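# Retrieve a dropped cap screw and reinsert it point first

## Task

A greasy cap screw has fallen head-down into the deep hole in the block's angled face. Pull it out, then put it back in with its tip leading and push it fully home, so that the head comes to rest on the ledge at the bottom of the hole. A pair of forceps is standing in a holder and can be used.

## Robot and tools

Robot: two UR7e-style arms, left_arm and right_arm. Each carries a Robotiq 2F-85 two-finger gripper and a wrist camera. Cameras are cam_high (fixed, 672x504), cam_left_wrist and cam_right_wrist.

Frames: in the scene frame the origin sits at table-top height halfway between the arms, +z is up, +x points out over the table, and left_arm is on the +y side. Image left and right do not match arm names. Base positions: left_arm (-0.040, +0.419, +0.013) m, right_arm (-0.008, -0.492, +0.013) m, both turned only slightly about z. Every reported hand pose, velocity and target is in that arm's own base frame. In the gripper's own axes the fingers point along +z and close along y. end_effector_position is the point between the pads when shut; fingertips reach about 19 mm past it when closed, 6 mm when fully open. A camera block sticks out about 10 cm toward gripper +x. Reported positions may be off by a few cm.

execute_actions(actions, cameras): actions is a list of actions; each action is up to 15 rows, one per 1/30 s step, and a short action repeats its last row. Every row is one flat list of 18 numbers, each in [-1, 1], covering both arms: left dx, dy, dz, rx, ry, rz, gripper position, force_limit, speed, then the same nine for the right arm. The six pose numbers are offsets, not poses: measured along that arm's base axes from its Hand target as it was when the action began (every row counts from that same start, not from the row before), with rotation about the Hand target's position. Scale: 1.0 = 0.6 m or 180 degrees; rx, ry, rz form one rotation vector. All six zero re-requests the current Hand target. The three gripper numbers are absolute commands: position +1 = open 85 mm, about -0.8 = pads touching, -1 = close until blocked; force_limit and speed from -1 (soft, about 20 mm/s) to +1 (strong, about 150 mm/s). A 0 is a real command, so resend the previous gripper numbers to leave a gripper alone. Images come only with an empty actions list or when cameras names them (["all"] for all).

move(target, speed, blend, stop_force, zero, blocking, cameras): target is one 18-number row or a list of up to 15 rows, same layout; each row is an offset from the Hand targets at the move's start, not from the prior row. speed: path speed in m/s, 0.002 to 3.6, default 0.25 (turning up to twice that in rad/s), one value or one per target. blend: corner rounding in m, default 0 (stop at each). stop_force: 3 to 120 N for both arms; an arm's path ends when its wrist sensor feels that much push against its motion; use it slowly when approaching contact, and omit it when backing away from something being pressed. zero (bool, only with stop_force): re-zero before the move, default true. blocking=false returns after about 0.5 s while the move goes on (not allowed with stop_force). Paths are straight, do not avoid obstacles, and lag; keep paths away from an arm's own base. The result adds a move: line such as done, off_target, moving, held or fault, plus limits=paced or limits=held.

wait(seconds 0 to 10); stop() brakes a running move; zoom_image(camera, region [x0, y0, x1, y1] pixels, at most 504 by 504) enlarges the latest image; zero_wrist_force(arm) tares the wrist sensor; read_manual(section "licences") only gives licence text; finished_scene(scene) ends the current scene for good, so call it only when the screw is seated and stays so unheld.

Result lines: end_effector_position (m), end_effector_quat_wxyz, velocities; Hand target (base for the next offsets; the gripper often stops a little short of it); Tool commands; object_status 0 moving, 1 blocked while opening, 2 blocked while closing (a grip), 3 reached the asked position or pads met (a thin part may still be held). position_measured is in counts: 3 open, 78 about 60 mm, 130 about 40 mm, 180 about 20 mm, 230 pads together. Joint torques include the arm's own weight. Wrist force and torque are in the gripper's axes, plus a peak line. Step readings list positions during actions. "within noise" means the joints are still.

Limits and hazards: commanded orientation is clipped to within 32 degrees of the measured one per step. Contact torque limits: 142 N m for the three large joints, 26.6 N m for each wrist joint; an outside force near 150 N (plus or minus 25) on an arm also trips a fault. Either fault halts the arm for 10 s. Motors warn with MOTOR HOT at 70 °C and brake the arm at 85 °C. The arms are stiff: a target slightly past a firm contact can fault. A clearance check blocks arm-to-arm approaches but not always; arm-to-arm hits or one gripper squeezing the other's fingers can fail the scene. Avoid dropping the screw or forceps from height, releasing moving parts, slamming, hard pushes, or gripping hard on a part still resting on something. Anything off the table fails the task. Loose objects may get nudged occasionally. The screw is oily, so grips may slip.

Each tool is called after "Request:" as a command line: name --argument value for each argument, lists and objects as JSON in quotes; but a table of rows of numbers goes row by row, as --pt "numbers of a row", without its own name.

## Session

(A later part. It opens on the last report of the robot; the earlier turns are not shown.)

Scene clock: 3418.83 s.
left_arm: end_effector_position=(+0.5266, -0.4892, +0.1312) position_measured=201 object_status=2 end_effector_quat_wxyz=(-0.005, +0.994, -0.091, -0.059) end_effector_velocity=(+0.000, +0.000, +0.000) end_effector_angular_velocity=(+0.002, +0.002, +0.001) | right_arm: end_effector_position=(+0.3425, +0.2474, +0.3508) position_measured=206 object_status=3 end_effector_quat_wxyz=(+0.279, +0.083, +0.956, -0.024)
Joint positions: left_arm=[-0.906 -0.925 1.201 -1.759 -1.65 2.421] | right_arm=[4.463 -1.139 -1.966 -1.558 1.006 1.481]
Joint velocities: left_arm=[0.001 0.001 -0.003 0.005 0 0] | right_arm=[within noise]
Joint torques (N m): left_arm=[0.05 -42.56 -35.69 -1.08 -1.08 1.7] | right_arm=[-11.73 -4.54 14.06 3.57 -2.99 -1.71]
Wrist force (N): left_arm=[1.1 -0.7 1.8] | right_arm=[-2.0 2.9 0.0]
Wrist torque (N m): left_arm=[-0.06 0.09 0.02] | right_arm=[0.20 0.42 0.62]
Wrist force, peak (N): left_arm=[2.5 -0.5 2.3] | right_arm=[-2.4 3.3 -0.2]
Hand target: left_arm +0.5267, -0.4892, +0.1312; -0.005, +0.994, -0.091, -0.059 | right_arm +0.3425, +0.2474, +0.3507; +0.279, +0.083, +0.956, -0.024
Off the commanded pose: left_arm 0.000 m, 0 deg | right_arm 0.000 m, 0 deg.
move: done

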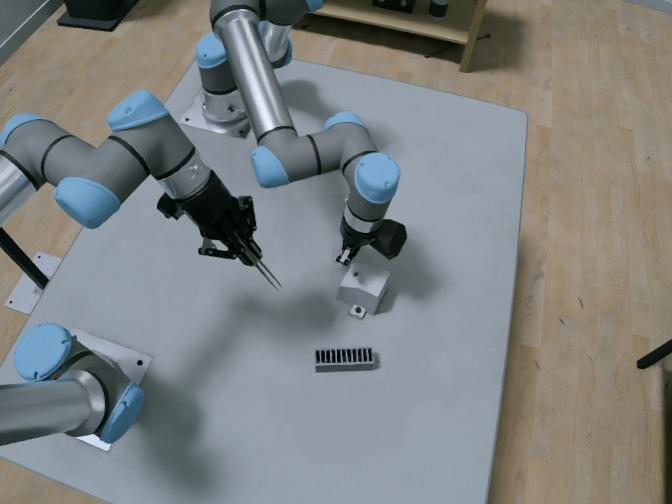

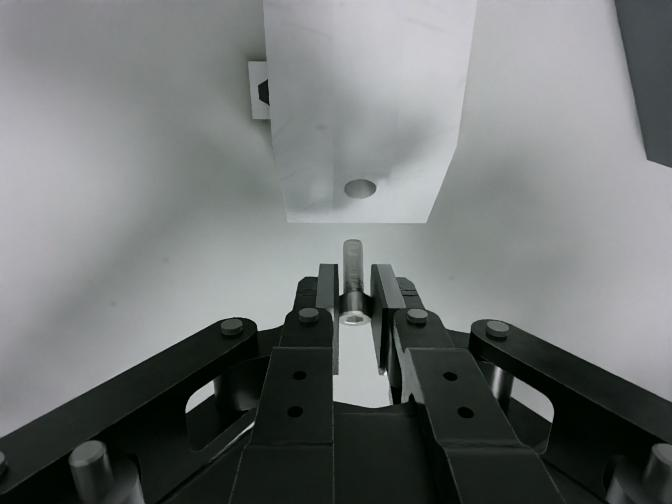

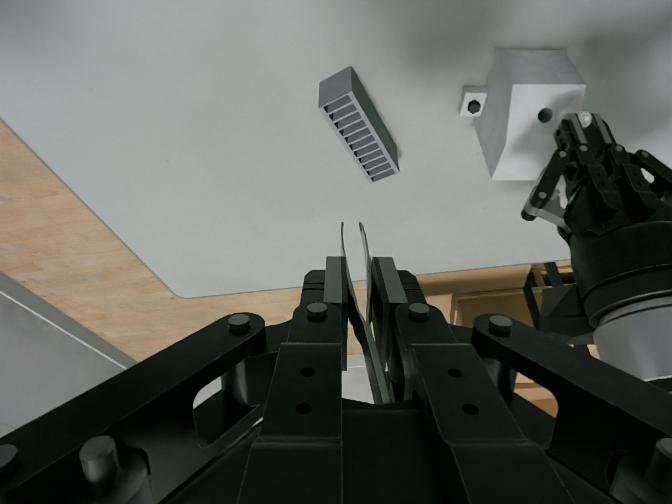

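Request:
zoom_image --camera "cam_left_wrist" --region '[270, 160, 450, 340]'

Request:
zoom_image --camera "cam_right_wrist" --region '[480, 40, 620, 190]'

Scaled by 2.800 from the camera's 672x504 image, which has a finer 960x720 frame.

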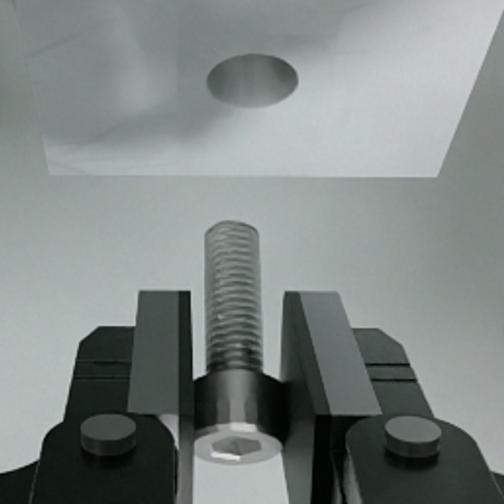

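Scaled by 3.360 from the camera's 672x504 image, which has a finer 960x720 frame.

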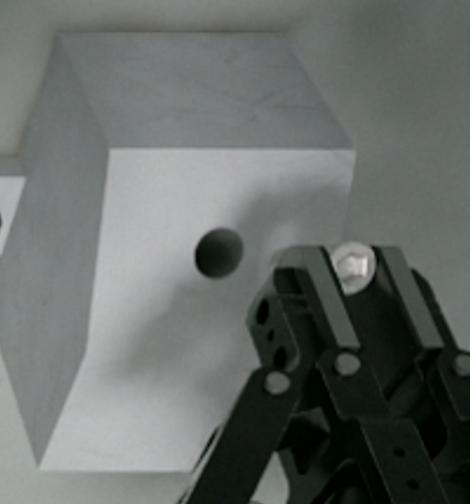

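Request:
move --target '[0.0117,-0.009,-0.025,-0.0048,-0.0262,0,-1,-0.4,-1,0,0,0,0,0,0,-0.615,-0.5,-1]' --speed 0.08 --cameras '["cam_left_wrist","cam_right_wrist"]'

Request:
zoom_image --camera "cam_left_wrist" --region '[270, 160, 450, 340]'

Request:
zoom_image --camera "cam_right_wrist" --region '[480, 40, 620, 190]'

Scene clock: 3543.17 s.
left_arm: end_effector_position=(+0.5336, -0.4946, +0.1162) position_measured=201 object_status=2 end_effector_quat_wxyz=(-0.001, +0.996, -0.091, -0.017) | right_arm: end_effector_position=(+0.3425, +0.2474, +0.3507) position_measured=206 object_status=3 end_effector_quat_wxyz=(+0.279, +0.083, +0.956, -0.024)
Joint positions: left_arm=[-0.923 -0.934 1.269 -1.88 -1.595 2.401] | right_arm=[4.463 -1.139 -1.966 -1.559 1.006 1.481]
Joint torques (N m): left_arm=[5.94 -50.27 -33.11 -3.73 -0.38 2.42] | right_arm=[-12.16 -5.63 15.06 2.94 1.2 -1.76]
Wrist force (N): left_arm=[1.1 -0.9 2.0] | right_arm=[-1.8 2.8 -0.1]
Wrist torque (N m): left_arm=[-0.08 0.08 0.13] | right_arm=[0.19 0.38 0.63]
Wrist force, peak (N): left_arm=[1.2 -0.8 2.3] | right_arm=[-2.3 2.9 -0.2]
Hand target: left_arm +0.5337, -0.4946, +0.1162; -0.001, +0.996, -0.091, -0.017 | right_arm +0.3425, +0.2474, +0.3507; +0.279, +0.083, +0.956, -0.024
Off the commanded pose: left_arm 0.000 m, 0 deg | right_arm 0.000 m, 0 deg.
move: done
Images, in order (width x height): cam_left_wrist 672x504, cam_right_wrist 672x504.

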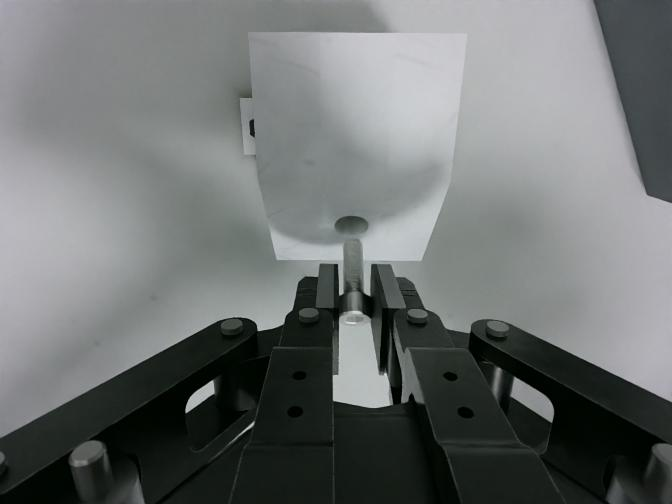

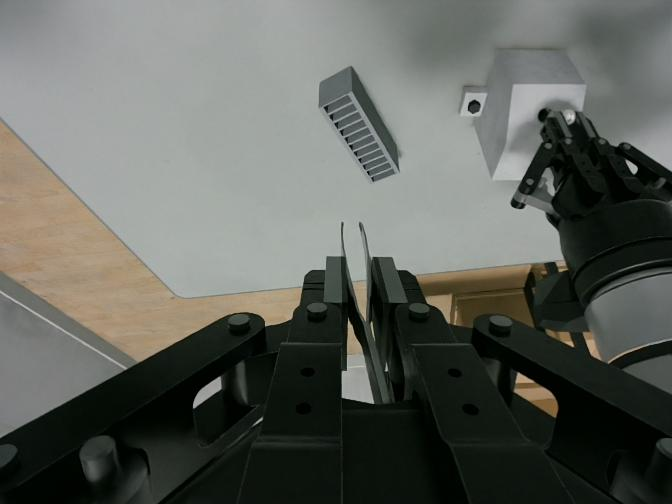

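Scaled by 2.800 from the camera's 672x504 image, which has a finer 960x720 frame.

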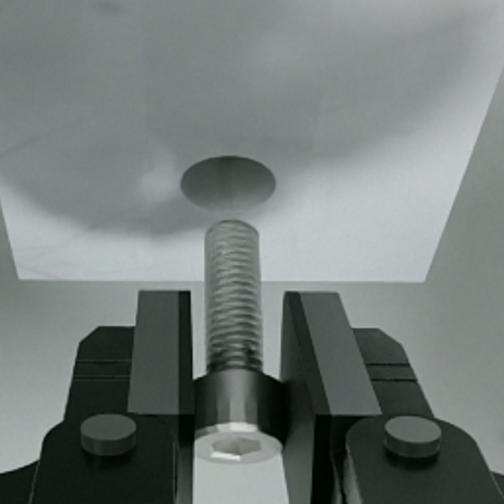

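Scaled by 3.360 from the camera's 672x504 image, which has a finer 960x720 frame.

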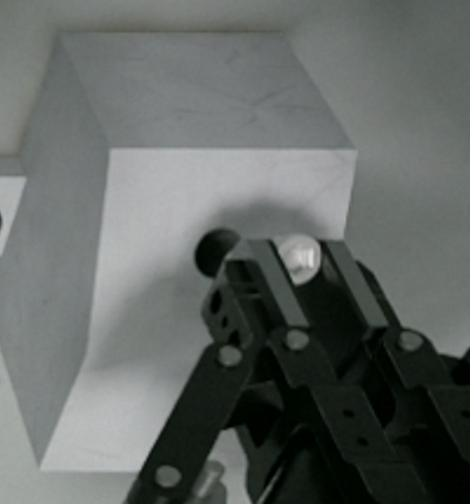

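Request:
move --target '[0.0194,-0.0035,-0.0309,0,0,0,-1,-0.4,-1,0,0,0,0,0,0,-0.615,-0.5,-1]' --speed 0.02 --stop_force 4 --cameras '["cam_left_wrist","cam_right_wrist"]'

Request:
zoom_image --camera "cam_left_wrist" --region '[270, 190, 450, 340]'

Request:
zoom_image --camera "cam_right_wrist" --region '[490, 60, 610, 180]'

Scene clock: 3613.47 s.
left_arm: end_effector_position=(+0.5453, -0.4967, +0.0977) position_measured=201 object_status=2 end_effector_quat_wxyz=(-0.001, +0.996, -0.091, -0.017) | right_arm: end_effector_position=(+0.3425, +0.2474, +0.3507) position_measured=206 object_status=3 end_effector_quat_wxyz=(+0.279, +0.083, +0.956, -0.024)
Joint positions: left_arm=[-0.912 -0.895 1.252 -1.903 -1.594 2.412] | right_arm=[4.463 -1.139 -1.966 -1.559 1.006 1.481]
Joint torques (N m): left_arm=[-4.82 -61.13 -9.76 -1.41 0.47 -2.32] | right_arm=[-12.43 -5.45 14.27 4.31 1.22 -1.75]
Wrist force (N): left_arm=[1.0 -0.8 1.7] | right_arm=[-2.1 2.8 -0.1]
Wrist torque (N m): left_arm=[-0.06 0.08 0.03] | right_arm=[0.19 0.44 0.63]
Wrist force, peak (N): left_arm=[1.3 -0.9 2.4] | right_arm=[-2.4 3.0 -0.1]
Hand target: left_arm +0.5453, -0.4967, +0.0977; -0.001, +0.996, -0.091, -0.017 | right_arm +0.3425, +0.2474, +0.3507; +0.279, +0.083, +0.956, -0.024
Off the commanded pose: left_arm 0.000 m, 0 deg | right_arm 0.000 m, 0 deg.
move: done
Images, in order (width x height): cam_left_wrist 672x504, cam_right_wrist 672x504.

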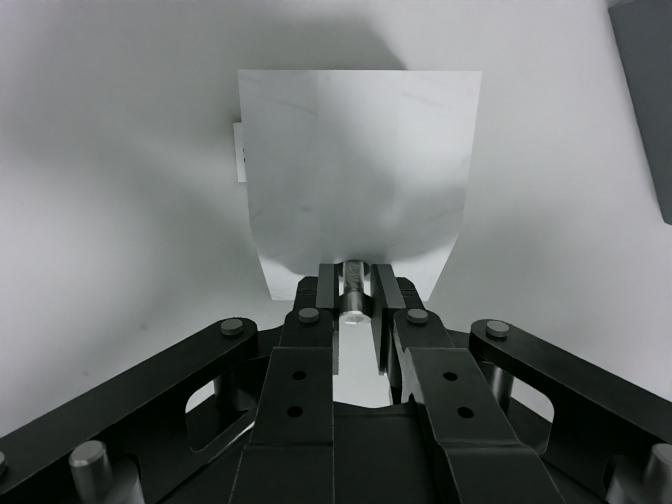

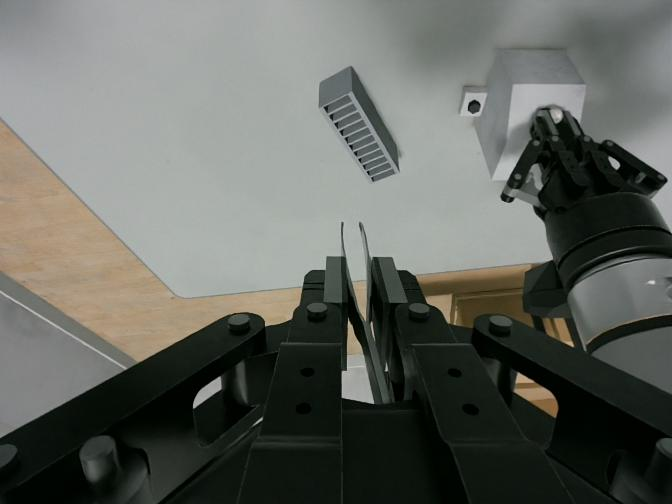

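Scaled by 2.800 from the camera's 672x504 image, which has a finer 960x720 frame.

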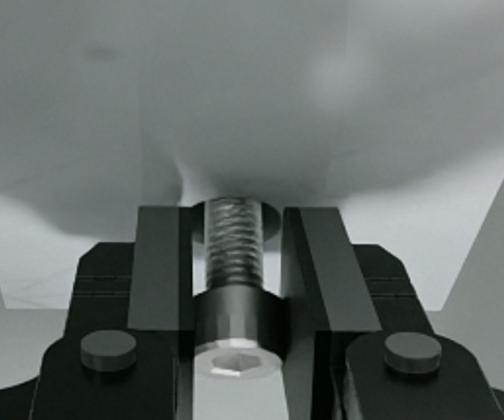

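Scaled by 4.200 from the camera's 672x504 image, which has a finer 960x720 frame.

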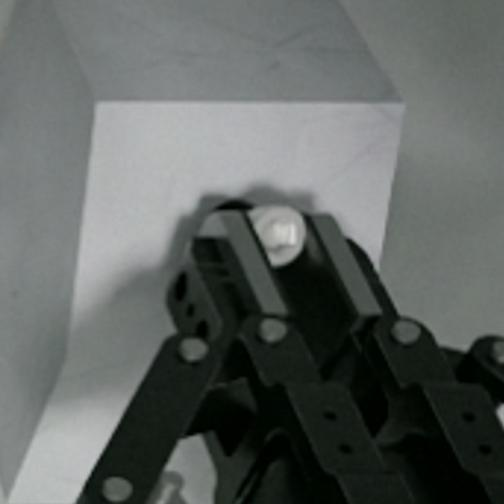

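Request:
move --target '[0.0031,-0.0006,-0.0049,0,0,0,-1,-0.4,-1,0,0,0,0,0,0,-0.615,-0.5,-1]' --speed 0.01 --stop_force 3 --cameras '["cam_left_wrist"]'

Request:
zoom_image --camera "cam_left_wrist" --region '[270, 190, 450, 340]'

Scene clock: 3627.47 s.
left_arm: end_effector_position=(+0.5472, -0.4971, +0.0948) position_measured=201 object_status=2 end_effector_quat_wxyz=(-0.001, +0.996, -0.091, -0.017) | right_arm: end_effector_position=(+0.3425, +0.2474, +0.3507) position_measured=206 object_status=3 end_effector_quat_wxyz=(+0.279, +0.083, +0.956, -0.024)
Joint positions: left_arm=[-0.91 -0.888 1.249 -1.906 -1.594 2.414] | right_arm=[4.463 -1.139 -1.966 -1.559 1.006 1.481]
Joint torques (N m): left_arm=[-5.46 -60.6 -14.08 -1.77 0.93 -1.09] | right_arm=[-12.46 -5.03 14.56 4.36 1.12 -1.63]
Wrist force (N): left_arm=[1.0 -0.8 2.0] | right_arm=[-2.3 2.8 -0.1]
Wrist torque (N m): left_arm=[-0.06 0.07 0.03] | right_arm=[0.19 0.47 0.62]
Wrist force, peak (N): left_arm=[1.2 -0.8 2.1] | right_arm=[-2.4 3.0 0.0]
Hand target: left_arm +0.5472, -0.4971, +0.0947; -0.001, +0.996, -0.091, -0.017 | right_arm +0.3425, +0.2474, +0.3507; +0.279, +0.083, +0.956, -0.024
Off the commanded pose: left_arm 0.000 m, 0 deg | right_arm 0.000 m, 0 deg.
move: done
Images, in order (width x height): cam_left_wrist 672x504.

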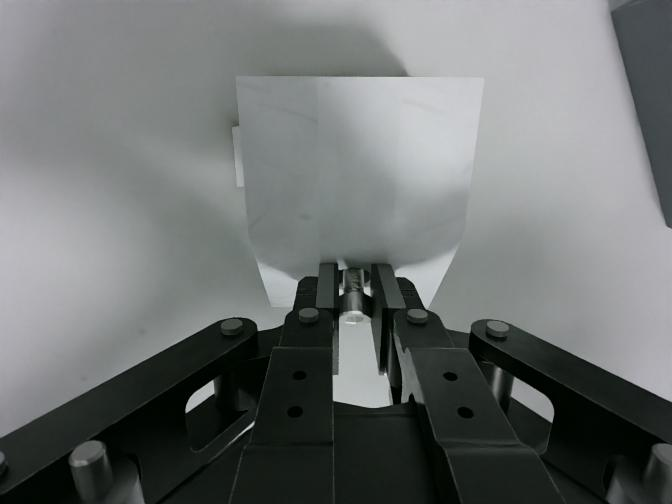

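Scaled by 2.800 from the camera's 672x504 image, which has a finer 960x720 frame.

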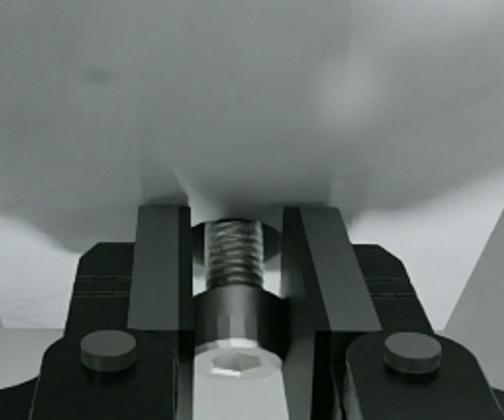

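Request:
move --target '[0.0026,-0.0005,-0.0042,0,0,0,-1,-0.4,-1,0,0,0,0,0,0,-0.615,-0.5,-1]' --speed 0.01 --stop_force 3 --cameras '["cam_left_wrist"]'

Request:
zoom_image --camera "cam_left_wrist" --region '[270, 190, 450, 340]'

Scene clock: 3638.87 s.
left_arm: end_effector_position=(+0.5473, -0.4971, +0.0941) position_measured=201 object_status=2 end_effector_quat_wxyz=(-0.001, +0.996, -0.091, -0.017) | right_arm: end_effector_position=(+0.3425, +0.2474, +0.3507) position_measured=206 object_status=3 end_effector_quat_wxyz=(+0.279, +0.083, +0.956, -0.024)
Joint positions: left_arm=[-0.91 -0.888 1.249 -1.906 -1.594 2.414] | right_arm=[4.463 -1.139 -1.966 -1.559 1.006 1.481]
Joint torques (N m): left_arm=[-4.87 -59.88 -9.06 -1.8 0.91 -2.35] | right_arm=[-12.35 -4.69 14.83 4.29 1.14 -1.68]
Wrist force (N): left_arm=[0.5 -0.2 0.1] | right_arm=[-2.1 2.6 0.0]
Wrist torque (N m): left_arm=[-0.06 0.10 0.04] | right_arm=[0.16 0.43 0.63]
Wrist force, peak (N): left_arm=[-9.2 -4.8 -7.6] | right_arm=[-2.4 3.1 -0.1]
Hand target: left_arm +0.5473, -0.4971, +0.0941; -0.001, +0.996, -0.091, -0.017 (not the last commanded pose) | right_arm +0.3425, +0.2474, +0.3507; +0.279, +0.083, +0.956, -0.024
Off the commanded pose: left_arm 0.002 m, 0 deg | right_arm 0.000 m, 0 deg.
move: contact (left_arm)
Images, in order (width x height): cam_left_wrist 672x504.

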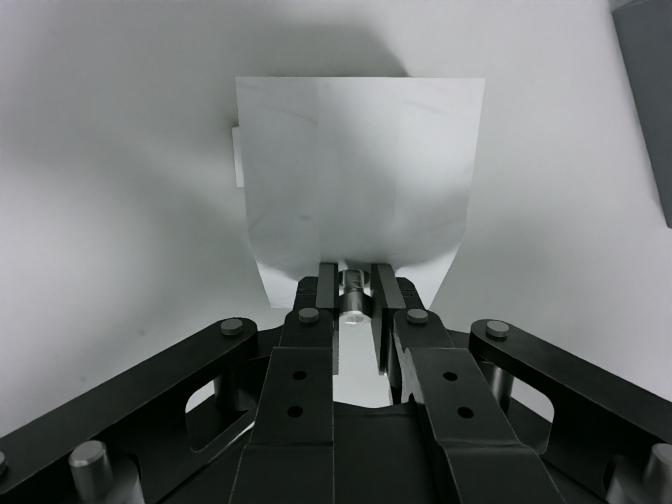

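Scaled by 2.800 from the camera's 672x504 image, which has a finer 960x720 frame.

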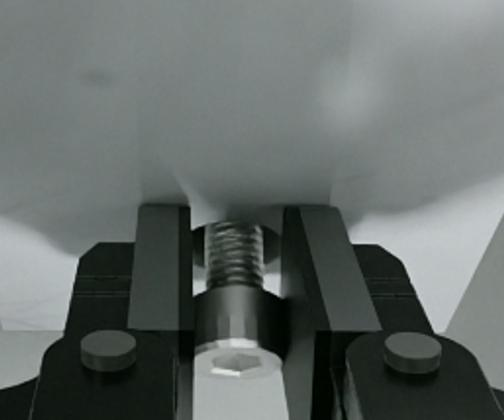

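Request:
move --target '[-0.0007,0.0001,0.0011,0,0,0,-1,-0.4,-1,0,0,0,0,0,0,-0.615,-0.5,-1]' --speed 0.01

Request:
move --target '[0,0,0,0,0,0,-0.42,0,-1,0,0,0,0,0,0,-0.615,-0.5,-1]' --speed 0.02 --cameras '["cam_left_wrist","cam_right_wrist"]'

Request:
zoom_image --camera "cam_left_wrist" --region '[270, 190, 450, 340]'

Request:
zoom_image --camera "cam_right_wrist" --region '[490, 60, 610, 180]'

Scene clock: 3658.20 s.
left_arm: end_effector_position=(+0.5469, -0.4970, +0.0948) position_measured=201 object_status=2 end_effector_quat_wxyz=(-0.001, +0.996, -0.091, -0.017) | right_arm: end_effector_position=(+0.3425, +0.2474, +0.3507) position_measured=206 object_status=3 end_effector_quat_wxyz=(+0.279, +0.083, +0.956, -0.024)
Joint positions: left_arm=[-0.911 -0.889 1.249 -1.906 -1.594 2.413] | right_arm=[4.463 -1.139 -1.966 -1.559 1.006 1.481]
Joint torques (N m): left_arm=[-4.38 -58.19 -10.64 -1.55 0.36 -2.39] | right_arm=[-12.52 -5.02 15.01 4.22 1.26 -1.69]
Wrist force (N): left_arm=[1.1 -0.8 1.8] | right_arm=[-2.2 2.8 0.0]
Wrist torque (N m): left_arm=[-0.07 0.06 0.15] | right_arm=[0.19 0.45 0.63]
Wrist force, peak (N): left_arm=[1.1 -0.7 1.9] | right_arm=[-2.5 2.9 -0.2]
Hand target: left_arm +0.5469, -0.4970, +0.0948; -0.001, +0.996, -0.091, -0.017 | right_arm +0.3425, +0.2474, +0.3507; +0.279, +0.083, +0.956, -0.024
Off the commanded pose: left_arm 0.000 m, 0 deg | right_arm 0.000 m, 0 deg.
move: done

Scene clock: 3658.83 s.
left_arm: end_effector_position=(+0.5469, -0.4970, +0.0948) position_measured=182 object_status=0 end_effector_quat_wxyz=(-0.001, +0.996, -0.091, -0.017) | right_arm: end_effector_position=(+0.3425, +0.2474, +0.3507) position_measured=206 object_status=3 end_effector_quat_wxyz=(+0.279, +0.083, +0.956, -0.024)
Joint positions: left_arm=[-0.911 -0.889 1.249 -1.906 -1.594 2.413] | right_arm=[4.463 -1.139 -1.966 -1.559 1.006 1.481]
Joint torques (N m): left_arm=[-2.92 -51.79 -13.3 -2.61 -0.16 -1.75] | right_arm=[-12.47 -4.95 14.78 4.35 1.15 -1.53]
Wrist force (N): left_arm=[1.1 -0.8 1.7] | right_arm=[-2.4 2.6 -0.2]
Wrist torque (N m): left_arm=[-0.07 0.07 0.15] | right_arm=[0.16 0.47 0.63]
Wrist force, peak (N): left_arm=[1.2 -0.9 1.7] | right_arm=[-2.3 3.0 -0.2]
Hand target: left_arm +0.5469, -0.4970, +0.0948; -0.001, +0.996, -0.091, -0.017 | right_arm +0.3425, +0.2474, +0.3507; +0.279, +0.083, +0.956, -0.024
Off the commanded pose: left_arm 0.000 m, 0 deg | right_arm 0.000 m, 0 deg.
move: done
Images, in order (width x height): cam_left_wrist 672x504, cam_right_wrist 672x504.

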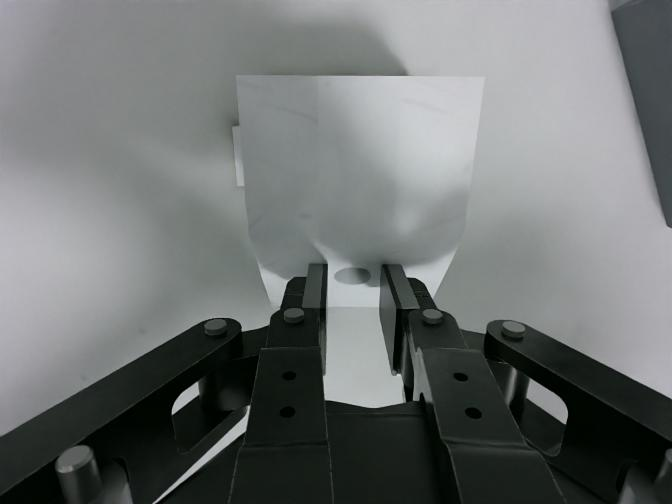

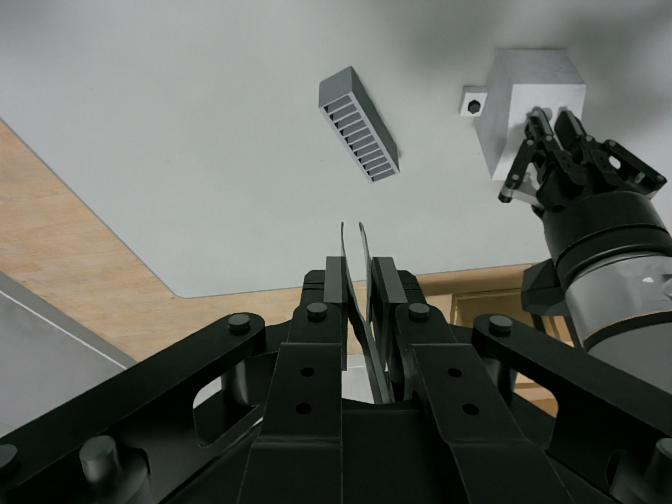

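Scaled by 2.800 from the camera's 672x504 image, which has a finer 960x720 frame.

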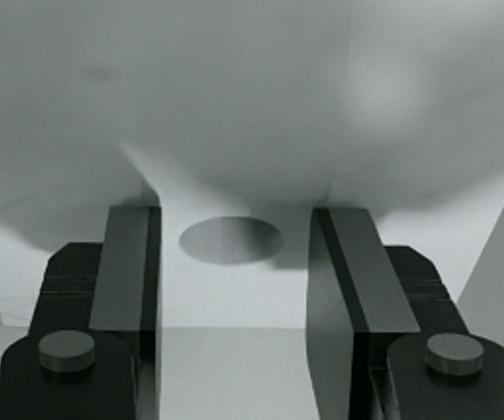

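Scaled by 4.200 from the camera's 672x504 image, which has a finer 960x720 frame.

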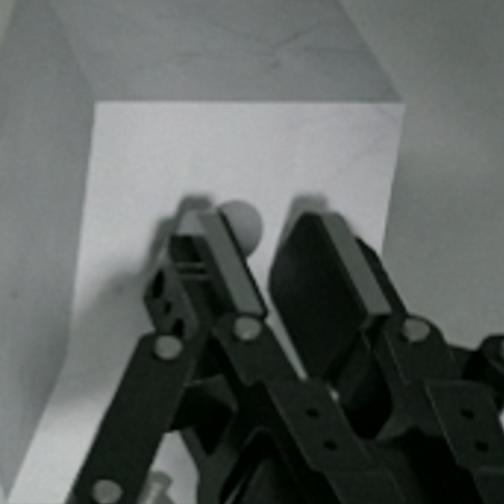

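Request:
move --pt "-0.025 0.0046 0.04 0 0 0 -0.42 0 -1 0 0 0 0 0 0 -0.615 -0.5 -1" --pt "-0.15 0.3 0.25 0 0 0 -0.42 0 -1 0 0 0 0 0 0 -0.615 -0.5 -1" --pt "-0.33 0.55 0.34 0 0 0 -0.42 0 -1 0 0 0 0 0 0 -0.615 -0.5 -1" --speed '[0.08,0.3,0.3]' --blend '[0.01,0.05,0]'

Request:
move --target '[0,0,0,0,0,0,-0.42,0,-1,0.2115,0.3055,-0.208,0,0,0,-0.615,-0.5,-1]' --speed 0.15 --cameras '["cam_right_wrist","cam_high"]'

Request:
zoom_image --camera "cam_right_wrist" --region '[290, 60, 390, 150]'

Scene clock: 3699.20 s.
left_arm: end_effector_position=(+0.3490, -0.1671, +0.2988) position_measured=182 object_status=3 end_effector_quat_wxyz=(-0.001, +0.996, -0.091, -0.017) | right_arm: end_effector_position=(+0.3425, +0.2474, +0.3507) position_measured=206 object_status=3 end_effector_quat_wxyz=(+0.279, +0.083, +0.956, -0.024)
Joint positions: left_arm=[-0.784 -1.855 1.886 -1.573 -1.591 2.54] | right_arm=[4.463 -1.139 -1.966 -1.559 1.006 1.481]
Joint torques (N m): left_arm=[2.9 -22.87 -25.8 -1.35 0.4 -2.1] | right_arm=[-12.2 -4.28 15.2 4.33 1.09 -1.66]
Wrist force (N): left_arm=[1.1 -0.4 1.6] | right_arm=[-2.0 2.6 -0.3]
Wrist torque (N m): left_arm=[0.00 0.06 0.17] | right_arm=[0.16 0.42 0.63]
Wrist force, peak (N): left_arm=[2.2 1.7 3.0] | right_arm=[-2.5 2.9 0.0]
Hand target: left_arm +0.3489, -0.1670, +0.2988; -0.001, +0.996, -0.091, -0.017 | right_arm +0.3425, +0.2474, +0.3507; +0.279, +0.083, +0.956, -0.024
Off the commanded pose: left_arm 0.000 m, 0 deg | right_arm 0.000 m, 0 deg.
move: done

Scene clock: 3701.37 s.
left_arm: end_effector_position=(+0.3489, -0.1670, +0.2988) position_measured=182 object_status=3 end_effector_quat_wxyz=(-0.001, +0.996, -0.091, -0.017) | right_arm: end_effector_position=(+0.4695, +0.4306, +0.2259) position_measured=206 object_status=3 end_effector_quat_wxyz=(+0.279, +0.083, +0.957, -0.024)
Joint positions: left_arm=[-0.784 -1.856 1.886 -1.573 -1.591 2.54] | right_arm=[4.318 -1.776 -1.758 -1.041 1.019 1.311]
Joint torques (N m): left_arm=[5.98 -21.65 -11.5 -1.47 -1.23 -1.86] | right_arm=[9.98 18.45 27.58 3.59 -0.61 1.49]
Wrist force (N): left_arm=[1.3 -0.6 1.5] | right_arm=[-2.3 3.0 -0.1]
Wrist torque (N m): left_arm=[-0.04 0.02 0.17] | right_arm=[0.21 0.46 0.63]
Wrist force, peak (N): left_arm=[1.3 -0.6 1.7] | right_arm=[-2.2 4.6 1.2]
Hand target: left_arm +0.3489, -0.1670, +0.2988; -0.001, +0.996, -0.091, -0.017 | right_arm +0.4694, +0.4307, +0.2259; +0.279, +0.083, +0.956, -0.024
Off the commanded pose: left_arm 0.000 m, 0 deg | right_arm 0.000 m, 0 deg.
move: done
Images, in order (width x height): cam_high 672x504, cam_right_wrist 672x504.

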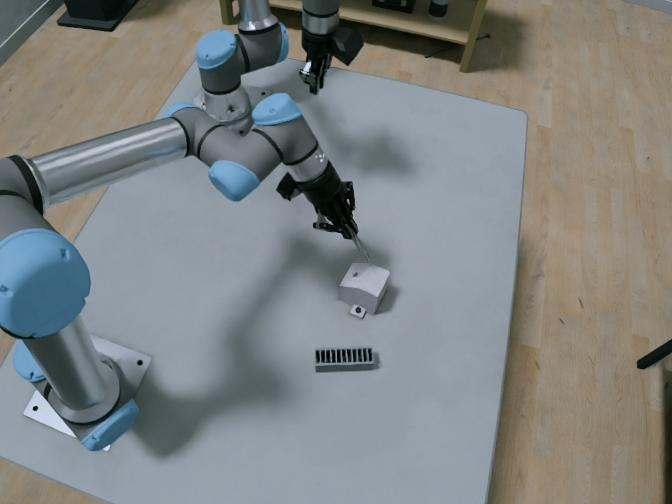

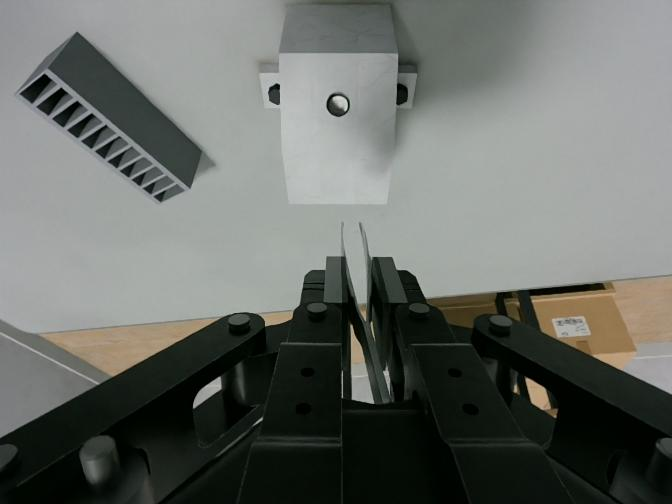

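Scaled by 5.040 from the camera's 672x504 image, which has a finer 960x720 frame.

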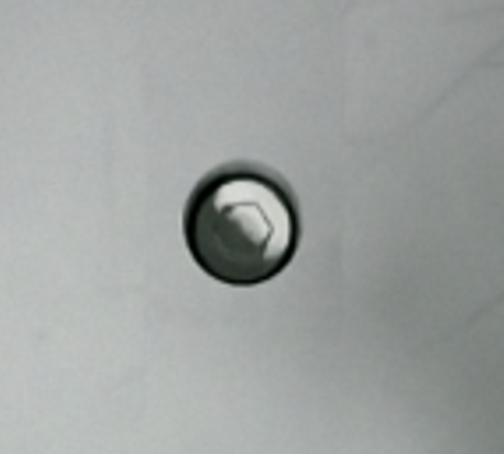

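Request:
zoom_image --camera "cam_right_wrist" --region '[322, 88, 356, 122]'

Scaled by 14.824 from the camera's 672x504 image, which has a finer 960x720 frame.

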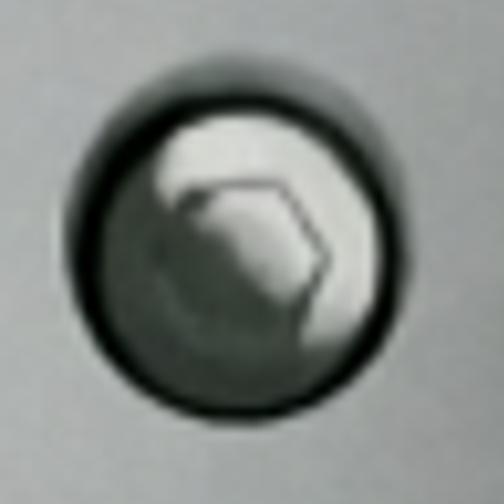

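Request:
move --target '[0,0,0,0,0,0,-0.42,0,-1,-0.0653,-0.0033,-0.0888,0,0,0,-0.7,-0.5,-1]' --speed 0.15 --cameras '["cam_right_wrist"]'

Request:
zoom_image --camera "cam_right_wrist" --region '[300, 150, 410, 260]'

Scene clock: 3745.33 s.
left_arm: end_effector_position=(+0.3489, -0.1670, +0.2988) position_measured=182 object_status=3 end_effector_quat_wxyz=(-0.001, +0.996, -0.091, -0.017) | right_arm: end_effector_position=(+0.4303, +0.4288, +0.1727) position_measured=215 object_status=2 end_effector_quat_wxyz=(+0.279, +0.083, +0.956, -0.024)
Joint positions: left_arm=[-0.784 -1.856 1.886 -1.573 -1.591 2.54] | right_arm=[4.385 -1.774 -1.899 -0.942 1.011 1.389]
Joint torques (N m): left_arm=[5.8 -20.98 -10.77 -1.92 -1.06 -1.7] | right_arm=[-4.96 28.59 12.82 3.19 -0.27 0.22]
Wrist force (N): left_arm=[1.1 -0.5 1.5] | right_arm=[-2.7 2.8 -0.2]
Wrist torque (N m): left_arm=[-0.02 0.05 0.17] | right_arm=[0.18 0.53 0.71]
Wrist force, peak (N): left_arm=[1.3 -0.7 1.8] | right_arm=[-4.4 3.2 -0.9]
Hand target: left_arm +0.3489, -0.1670, +0.2988; -0.001, +0.996, -0.091, -0.017 | right_arm +0.4303, +0.4287, +0.1726; +0.279, +0.083, +0.956, -0.024
Off the commanded pose: left_arm 0.000 m, 0 deg | right_arm 0.000 m, 0 deg.
move: done
Images, in order (width x height): cam_right_wrist 672x504.

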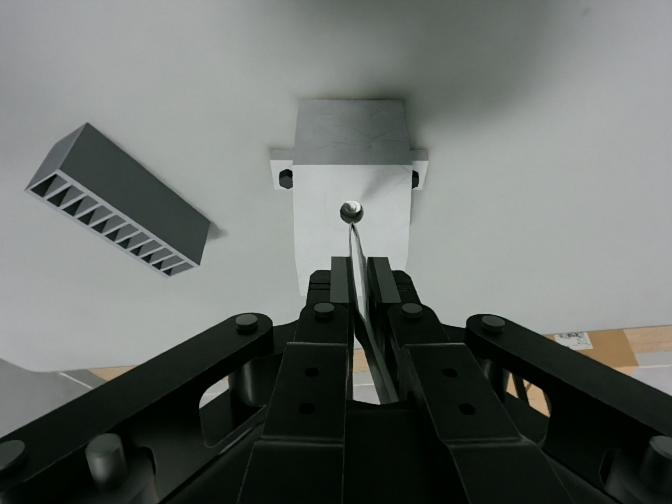

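Scaled by 4.582 from the camera's 672x504 image, which has a finer 960x720 frame.

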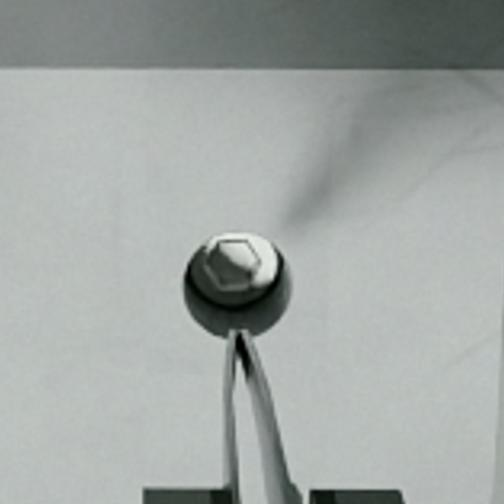

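Request:
move --target '[0,0,0,0,0,0,-0.42,0,-1,0.0273,-0.004,-0.0417,0,0,0,-0.7,-0.5,-1]' --speed 0.03 --stop_force 4

Request:
move --target '[0,0,0,0,0,0,-0.42,0,-1,0.0106,-0.0018,-0.0169,0,0,0,-0.7,-0.5,-1]' --speed 0.008 --stop_force 3 --cameras '["cam_right_wrist"]'

Request:
zoom_image --camera "cam_right_wrist" --region '[300, 180, 410, 290]'

Scene clock: 3826.20 s.
left_arm: end_effector_position=(+0.3489, -0.1670, +0.2988) position_measured=182 object_status=3 end_effector_quat_wxyz=(-0.001, +0.996, -0.091, -0.017) | right_arm: end_effector_position=(+0.4466, +0.4263, +0.1476) position_measured=215 object_status=2 end_effector_quat_wxyz=(+0.279, +0.083, +0.956, -0.024)
Joint positions: left_arm=[-0.784 -1.856 1.886 -1.573 -1.591 2.54] | right_arm=[4.354 -1.826 -1.914 -0.856 1.015 1.353]
Joint torques (N m): left_arm=[6.66 -21.4 -11.44 -2.55 -1.09 -1.37] | right_arm=[11.08 40.74 28.4 2.88 -1.67 1.46]
Wrist force (N): left_arm=[1.1 -0.5 1.6] | right_arm=[-2.8 2.6 0.1]
Wrist torque (N m): left_arm=[-0.03 0.05 0.17] | right_arm=[0.15 0.55 0.66]
Wrist force, peak (N): left_arm=[1.3 -0.8 1.8] | right_arm=[-2.9 2.8 -0.1]
Hand target: left_arm +0.3489, -0.1670, +0.2988; -0.001, +0.996, -0.091, -0.017 | right_arm +0.4466, +0.4263, +0.1476; +0.279, +0.083, +0.956, -0.024
Off the commanded pose: left_arm 0.000 m, 0 deg | right_arm 0.000 m, 0 deg.
move: done

Scene clock: 3829.00 s.
left_arm: end_effector_position=(+0.3489, -0.1670, +0.2988) position_measured=182 object_status=3 end_effector_quat_wxyz=(-0.001, +0.996, -0.091, -0.017) | right_arm: end_effector_position=(+0.4530, +0.4252, +0.1375) position_measured=215 object_status=2 end_effector_quat_wxyz=(+0.279, +0.083, +0.956, -0.024)
Joint positions: left_arm=[-0.784 -1.856 1.886 -1.573 -1.591 2.54] | right_arm=[4.342 -1.848 -1.919 -0.822 1.016 1.339]
Joint torques (N m): left_arm=[6.41 -21.38 -11.52 -2.62 -1.26 -1.29] | right_arm=[10.38 41.43 22.72 1.51 0.22 0.95]
Wrist force (N): left_arm=[1.0 -0.7 1.6] | right_arm=[-2.3 2.6 0.0]
Wrist torque (N m): left_arm=[-0.06 0.06 0.17] | right_arm=[0.16 0.47 0.70]
Wrist force, peak (N): left_arm=[1.4 -0.7 1.6] | right_arm=[-2.9 2.8 -0.1]
Hand target: left_arm +0.3489, -0.1670, +0.2988; -0.001, +0.996, -0.091, -0.017 | right_arm +0.4530, +0.4252, +0.1375; +0.279, +0.083, +0.956, -0.024
Off the commanded pose: left_arm 0.000 m, 0 deg | right_arm 0.000 m, 0 deg.
move: done
Images, in order (width x height): cam_right_wrist 672x504.

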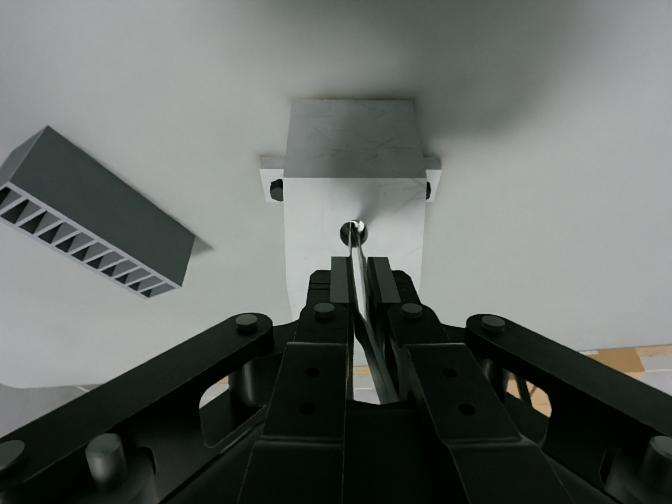

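Scaled by 4.582 from the camera's 672x504 image, which has a finer 960x720 frame.

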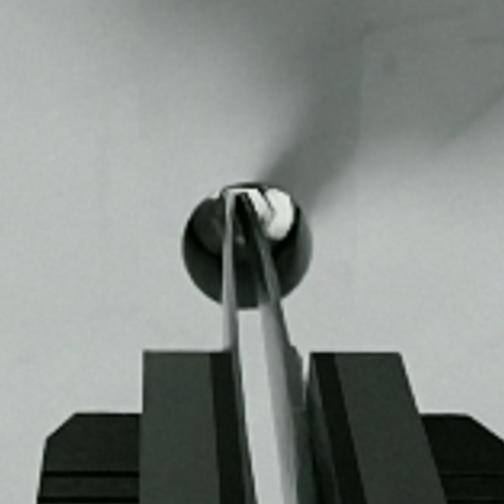

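Request:
zoom_image --camera "cam_right_wrist" --region '[334, 214, 374, 254]'

Scaled by 12.600 from the camera's 672x504 image, which has a finer 960x720 frame.

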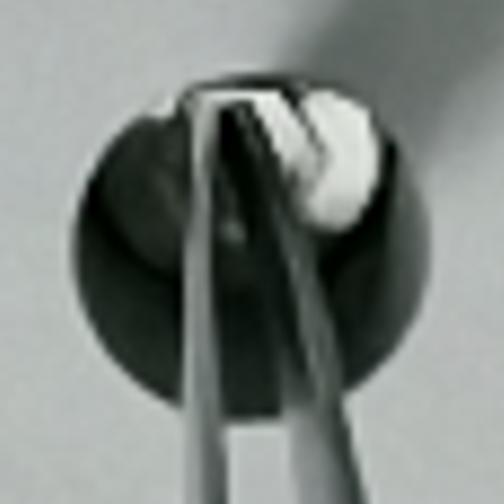

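Request:
move --target '[0,0,0,0,0,0,-0.42,0,-1,0.0132,-0.0023,-0.0211,0,0,0,-0.7,-0.5,-1]' --speed 0.01 --stop_force 3 --cameras '["cam_right_wrist"]'

Request:
zoom_image --camera "cam_right_wrist" --region '[324, 214, 384, 274]'

Scene clock: 3878.90 s.
left_arm: end_effector_position=(+0.3489, -0.1670, +0.2988) position_measured=182 object_status=3 end_effector_quat_wxyz=(-0.001, +0.996, -0.091, -0.017) | right_arm: end_effector_position=(+0.4609, +0.4238, +0.1248) position_measured=215 object_status=2 end_effector_quat_wxyz=(+0.279, +0.083, +0.956, -0.024)
Joint positions: left_arm=[-0.784 -1.856 1.886 -1.573 -1.591 2.54] | right_arm=[4.328 -1.875 -1.923 -0.781 1.018 1.322]
Joint torques (N m): left_arm=[5.78 -21.41 -11.64 -3.17 -1.21 -0.89] | right_arm=[10.47 42.33 21.63 1.55 -0.06 0.98]
Wrist force (N): left_arm=[1.2 -0.6 1.5] | right_arm=[-2.4 3.0 0.0]
Wrist torque (N m): left_arm=[-0.04 0.04 0.17] | right_arm=[0.21 0.47 0.70]
Wrist force, peak (N): left_arm=[1.2 -0.6 1.9] | right_arm=[-2.9 2.9 -0.2]
Hand target: left_arm +0.3489, -0.1670, +0.2988; -0.001, +0.996, -0.091, -0.017 | right_arm +0.4609, +0.4239, +0.1248; +0.279, +0.083, +0.956, -0.024
Off the commanded pose: left_arm 0.000 m, 0 deg | right_arm 0.000 m, 0 deg.
move: done
Images, in order (width x height): cam_right_wrist 672x504.

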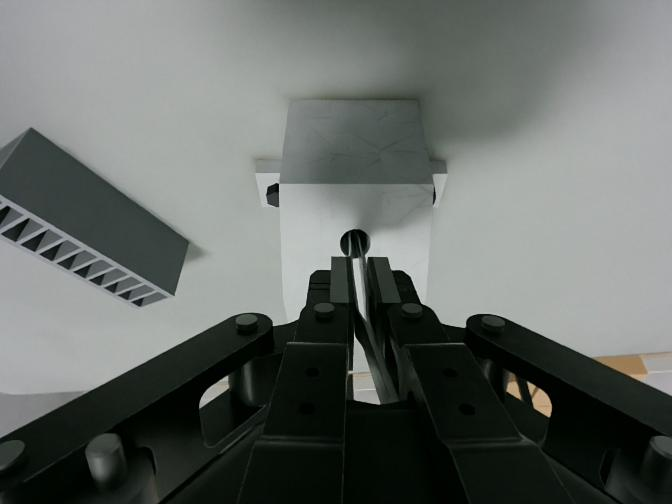

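Scaled by 8.400 from the camera's 672x504 image, which has a finer 960x720 frame.

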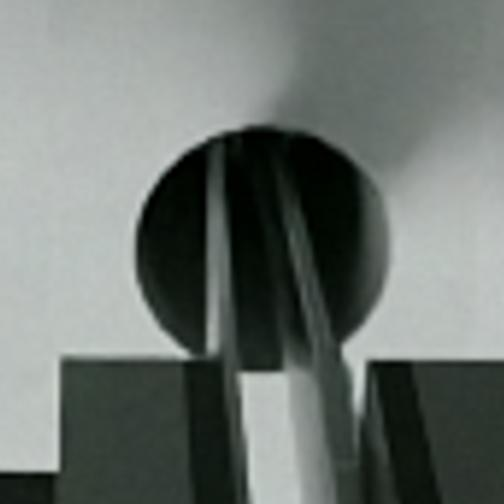

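Request:
move --target '[0,0,0,0,0,0,-0.42,0,-1,0.01325,-0.00231,-0.02109,0,0,0,-0.7,-0.5,-1]' --speed 0.01 --stop_force 3 --blocking true

Scene clock: 3921.70 s.
left_arm: end_effector_position=(+0.3489, -0.1670, +0.2988) position_measured=182 object_status=3 end_effector_quat_wxyz=(-0.001, +0.996, -0.091, -0.017) | right_arm: end_effector_position=(+0.4670, +0.4228, +0.1150) position_measured=215 object_status=2 end_effector_quat_wxyz=(+0.279, +0.083, +0.956, -0.024)
Joint positions: left_arm=[-0.784 -1.856 1.886 -1.573 -1.591 2.54] | right_arm=[4.317 -1.897 -1.926 -0.75 1.02 1.309]
Joint torques (N m): left_arm=[5.78 -21.36 -11.56 -3.48 -1.21 -0.46] | right_arm=[9.83 40.57 22.95 3.16 -3.35 1.44]
Wrist force (N): left_arm=[1.1 -0.6 1.5] | right_arm=[-2.3 2.9 -3.9]
Wrist torque (N m): left_arm=[-0.04 0.05 0.17] | right_arm=[0.19 0.46 0.66]
Wrist force, peak (N): left_arm=[1.1 -0.6 1.9] | right_arm=[-2.4 2.9 -16.6]
Hand target: left_arm +0.3489, -0.1670, +0.2988; -0.001, +0.996, -0.091, -0.017 | right_arm +0.4670, +0.4228, +0.1151; +0.279, +0.083, +0.956, -0.024 (not the last commanded pose)
Off the commanded pose: left_arm 0.000 m, 0 deg | right_arm 0.003 m, 0 deg.
move: contact (right_arm)

Request:
move --pt "0 0 0 0 0 0 -0.42 0 -1 -0.00707 0.00123 0.01125 0 0 0 -0.7 -0.5 -1" --pt "0 0 0 0 0 0 -0.42 0 -1 -0.01260 0.00220 0.00767 0 0 0 -0.7 -0.5 -1" --speed 0.02 --cameras '["cam_right_wrist"]'

Request:
move --target '[0,0,0,0,0,0,-0.42,0,-1,0.01060,-0.00185,-0.01687,0,0,0,-0.7,-0.5,-1]' --speed 0.01 --stop_force 3

Scene clock: 3952.87 s.
left_arm: end_effector_position=(+0.3489, -0.1670, +0.2988) position_measured=182 object_status=3 end_effector_quat_wxyz=(-0.001, +0.996, -0.091, -0.017) | right_arm: end_effector_position=(+0.4593, +0.4242, +0.1196) position_measured=215 object_status=2 end_effector_quat_wxyz=(+0.279, +0.083, +0.956, -0.024)
Joint positions: left_arm=[-0.784 -1.856 1.886 -1.573 -1.591 2.54] | right_arm=[4.331 -1.882 -1.93 -0.769 1.018 1.325]
Joint torques (N m): left_arm=[6.07 -21.94 -12.55 -3.57 -1.25 -0.2] | right_arm=[-11.57 32.07 25.28 2.21 -1.63 -1.57]
Wrist force (N): left_arm=[1.1 -0.6 1.4] | right_arm=[-5.6 3.8 -2.0]
Wrist torque (N m): left_arm=[-0.04 0.05 0.17] | right_arm=[0.13 0.36 0.57]
Wrist force, peak (N): left_arm=[1.3 -0.5 1.7] | right_arm=[-6.1 3.6 -2.0]
Hand target: left_arm +0.3489, -0.1670, +0.2988; -0.001, +0.996, -0.091, -0.017 | right_arm +0.4595, +0.4241, +0.1197; +0.279, +0.083, +0.956, -0.024
Off the commanded pose: left_arm 0.000 m, 0 deg | right_arm 0.000 m, 0 deg.
move: done
Images, in order (width x height): cam_right_wrist 672x504.

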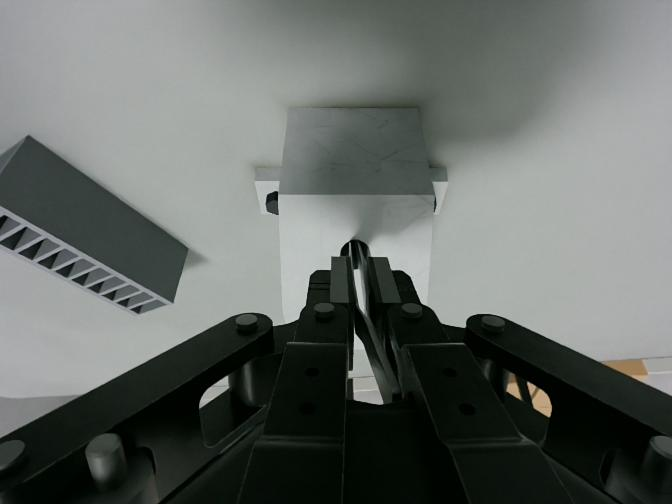

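Scene clock: 3955.33 s.
left_arm: end_effector_position=(+0.3489, -0.1670, +0.2988) position_measured=182 object_status=3 end_effector_quat_wxyz=(-0.001, +0.996, -0.091, -0.017) | right_arm: end_effector_position=(+0.4658, +0.4230, +0.1095) position_measured=215 object_status=2 end_effector_quat_wxyz=(+0.279, +0.083, +0.956, -0.024)
Joint positions: left_arm=[-0.784 -1.856 1.886 -1.573 -1.591 2.54] | right_arm=[4.319 -1.905 -1.932 -0.737 1.019 1.311]
Joint torques (N m): left_arm=[5.81 -21.46 -12.9 -3.56 -1.26 0.06] | right_arm=[11.27 40.61 11.65 0.33 1.7 1.03]
Wrist force (N): left_arm=[1.4 -0.6 1.6] | right_arm=[-7.5 5.8 -0.8]
Wrist torque (N m): left_arm=[-0.03 0.01 0.17] | right_arm=[0.02 0.34 0.68]
Wrist force, peak (N): left_arm=[1.2 -0.7 1.7] | right_arm=[-8.1 5.8 -3.8]
Hand target: left_arm +0.3489, -0.1670, +0.2988; -0.001, +0.996, -0.091, -0.017 | right_arm +0.4658, +0.4230, +0.1095; +0.279, +0.083, +0.956, -0.024
Off the commanded pose: left_arm 0.000 m, 0 deg | right_arm 0.000 m, 0 deg.
move: done

Request:
move --target '[0,0,0,0,0,0,-0.42,0,-1,0.00138,-0.00025,0.00090,0,0,0,-0.7,-0.5,-1]' --speed 0.01

Request:
move --target '[0,0,0,0,0,0,-0.42,0,-1,0.00883,-0.00154,-0.01406,0,0,0,-0.7,-0.5,-1]' --speed 0.01 --stop_force 3 --cameras '["cam_right_wrist"]'

Scene clock: 3975.60 s.
left_arm: end_effector_position=(+0.3489, -0.1670, +0.2988) position_measured=182 object_status=3 end_effector_quat_wxyz=(-0.001, +0.996, -0.091, -0.017) | right_arm: end_effector_position=(+0.4667, +0.4228, +0.1101) position_measured=215 object_status=2 end_effector_quat_wxyz=(+0.279, +0.083, +0.956, -0.024)
Joint positions: left_arm=[-0.784 -1.856 1.886 -1.573 -1.591 2.54] | right_arm=[4.317 -1.905 -1.931 -0.737 1.019 1.31]
Joint torques (N m): left_arm=[5.44 -22.06 -12.44 -3.52 -1.24 0.27] | right_arm=[-11.05 33.82 24.87 1.73 1.27 -1.33]
Wrist force (N): left_arm=[1.1 -0.6 1.6] | right_arm=[-2.6 3.0 -0.3]
Wrist torque (N m): left_arm=[-0.03 0.06 0.16] | right_arm=[0.16 0.45 0.69]
Wrist force, peak (N): left_arm=[1.4 -0.5 1.8] | right_arm=[-8.0 6.0 -0.9]
Hand target: left_arm +0.3489, -0.1670, +0.2988; -0.001, +0.996, -0.091, -0.017 | right_arm +0.4667, +0.4228, +0.1101; +0.279, +0.083, +0.956, -0.024
Off the commanded pose: left_arm 0.000 m, 0 deg | right_arm 0.000 m, 0 deg.
move: done

Scene clock: 3976.73 s.
left_arm: end_effector_position=(+0.3489, -0.1670, +0.2988) position_measured=182 object_status=3 end_effector_quat_wxyz=(-0.001, +0.996, -0.091, -0.017) | right_arm: end_effector_position=(+0.4668, +0.4228, +0.1100) position_measured=215 object_status=2 end_effector_quat_wxyz=(+0.279, +0.083, +0.956, -0.024)
Joint positions: left_arm=[-0.784 -1.856 1.886 -1.573 -1.591 2.54] | right_arm=[4.317 -1.905 -1.931 -0.737 1.019 1.309]
Joint torques (N m): left_arm=[5.78 -21.13 -12.14 -3.58 -1.26 0.3] | right_arm=[9.2 40.03 21.27 3.04 -3.46 1.43]
Wrist force (N): left_arm=[1.2 -0.6 1.6] | right_arm=[-2.2 3.4 -4.8]
Wrist torque (N m): left_arm=[-0.04 0.04 0.17] | right_arm=[0.19 0.42 0.66]
Wrist force, peak (N): left_arm=[1.4 -0.4 1.6] | right_arm=[-1.5 3.0 -16.1]
Hand target: left_arm +0.3489, -0.1670, +0.2988; -0.001, +0.996, -0.091, -0.017 | right_arm +0.4668, +0.4228, +0.1100; +0.279, +0.083, +0.956, -0.024 (not the last commanded pose)
Off the commanded pose: left_arm 0.000 m, 0 deg | right_arm 0.010 m, 0 deg.
move: contact (right_arm)
Images, in order (width x height): cam_right_wrist 672x504.

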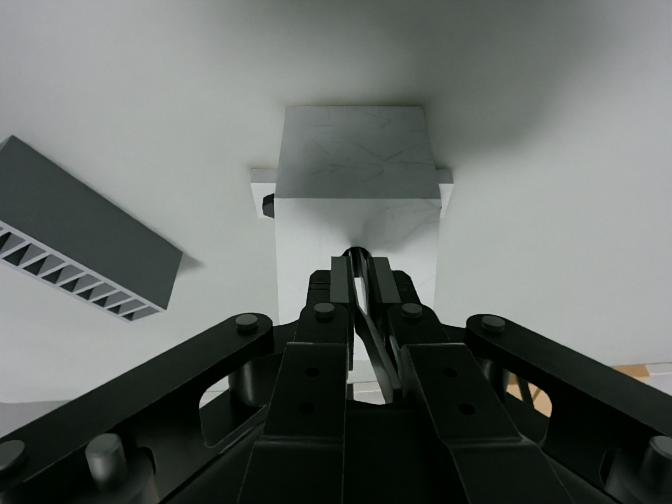

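Request:
move --target '[0,0,0,0,0,0,-0.42,0,-1,0.00442,-0.00077,-0.00703,0,0,0,-0.7,-0.5,-1]' --speed 0.005 --stop_force 8

Scene clock: 4026.40 s.
left_arm: end_effector_position=(+0.3489, -0.1670, +0.2988) position_measured=182 object_status=3 end_effector_quat_wxyz=(-0.001, +0.996, -0.091, -0.017) | right_arm: end_effector_position=(+0.4669, +0.4229, +0.1099) position_measured=215 object_status=2 end_effector_quat_wxyz=(+0.279, +0.083, +0.956, -0.024)
Joint positions: left_arm=[-0.784 -1.856 1.886 -1.573 -1.591 2.54] | right_arm=[4.317 -1.906 -1.931 -0.736 1.019 1.309]
Joint torques (N m): left_arm=[6.16 -21.2 -12.85 -3.62 -1.23 0.57] | right_arm=[6.12 36.68 22.6 0.39 -1.78 1.45]
Wrist force (N): left_arm=[1.3 -0.5 1.7] | right_arm=[-1.9 3.1 -14.3]
Wrist torque (N m): left_arm=[-0.03 0.02 0.17] | right_arm=[0.18 0.48 0.67]
Wrist force, peak (N): left_arm=[1.2 -0.5 1.8] | right_arm=[-1.1 3.0 -20.7]
Hand target: left_arm +0.3489, -0.1670, +0.2988; -0.001, +0.996, -0.091, -0.017 | right_arm +0.4669, +0.4229, +0.1099; +0.279, +0.083, +0.956, -0.024 (not the last commanded pose)
Off the commanded pose: left_arm 0.000 m, 0 deg | right_arm 0.005 m, 0 deg.
move: contact (right_arm)


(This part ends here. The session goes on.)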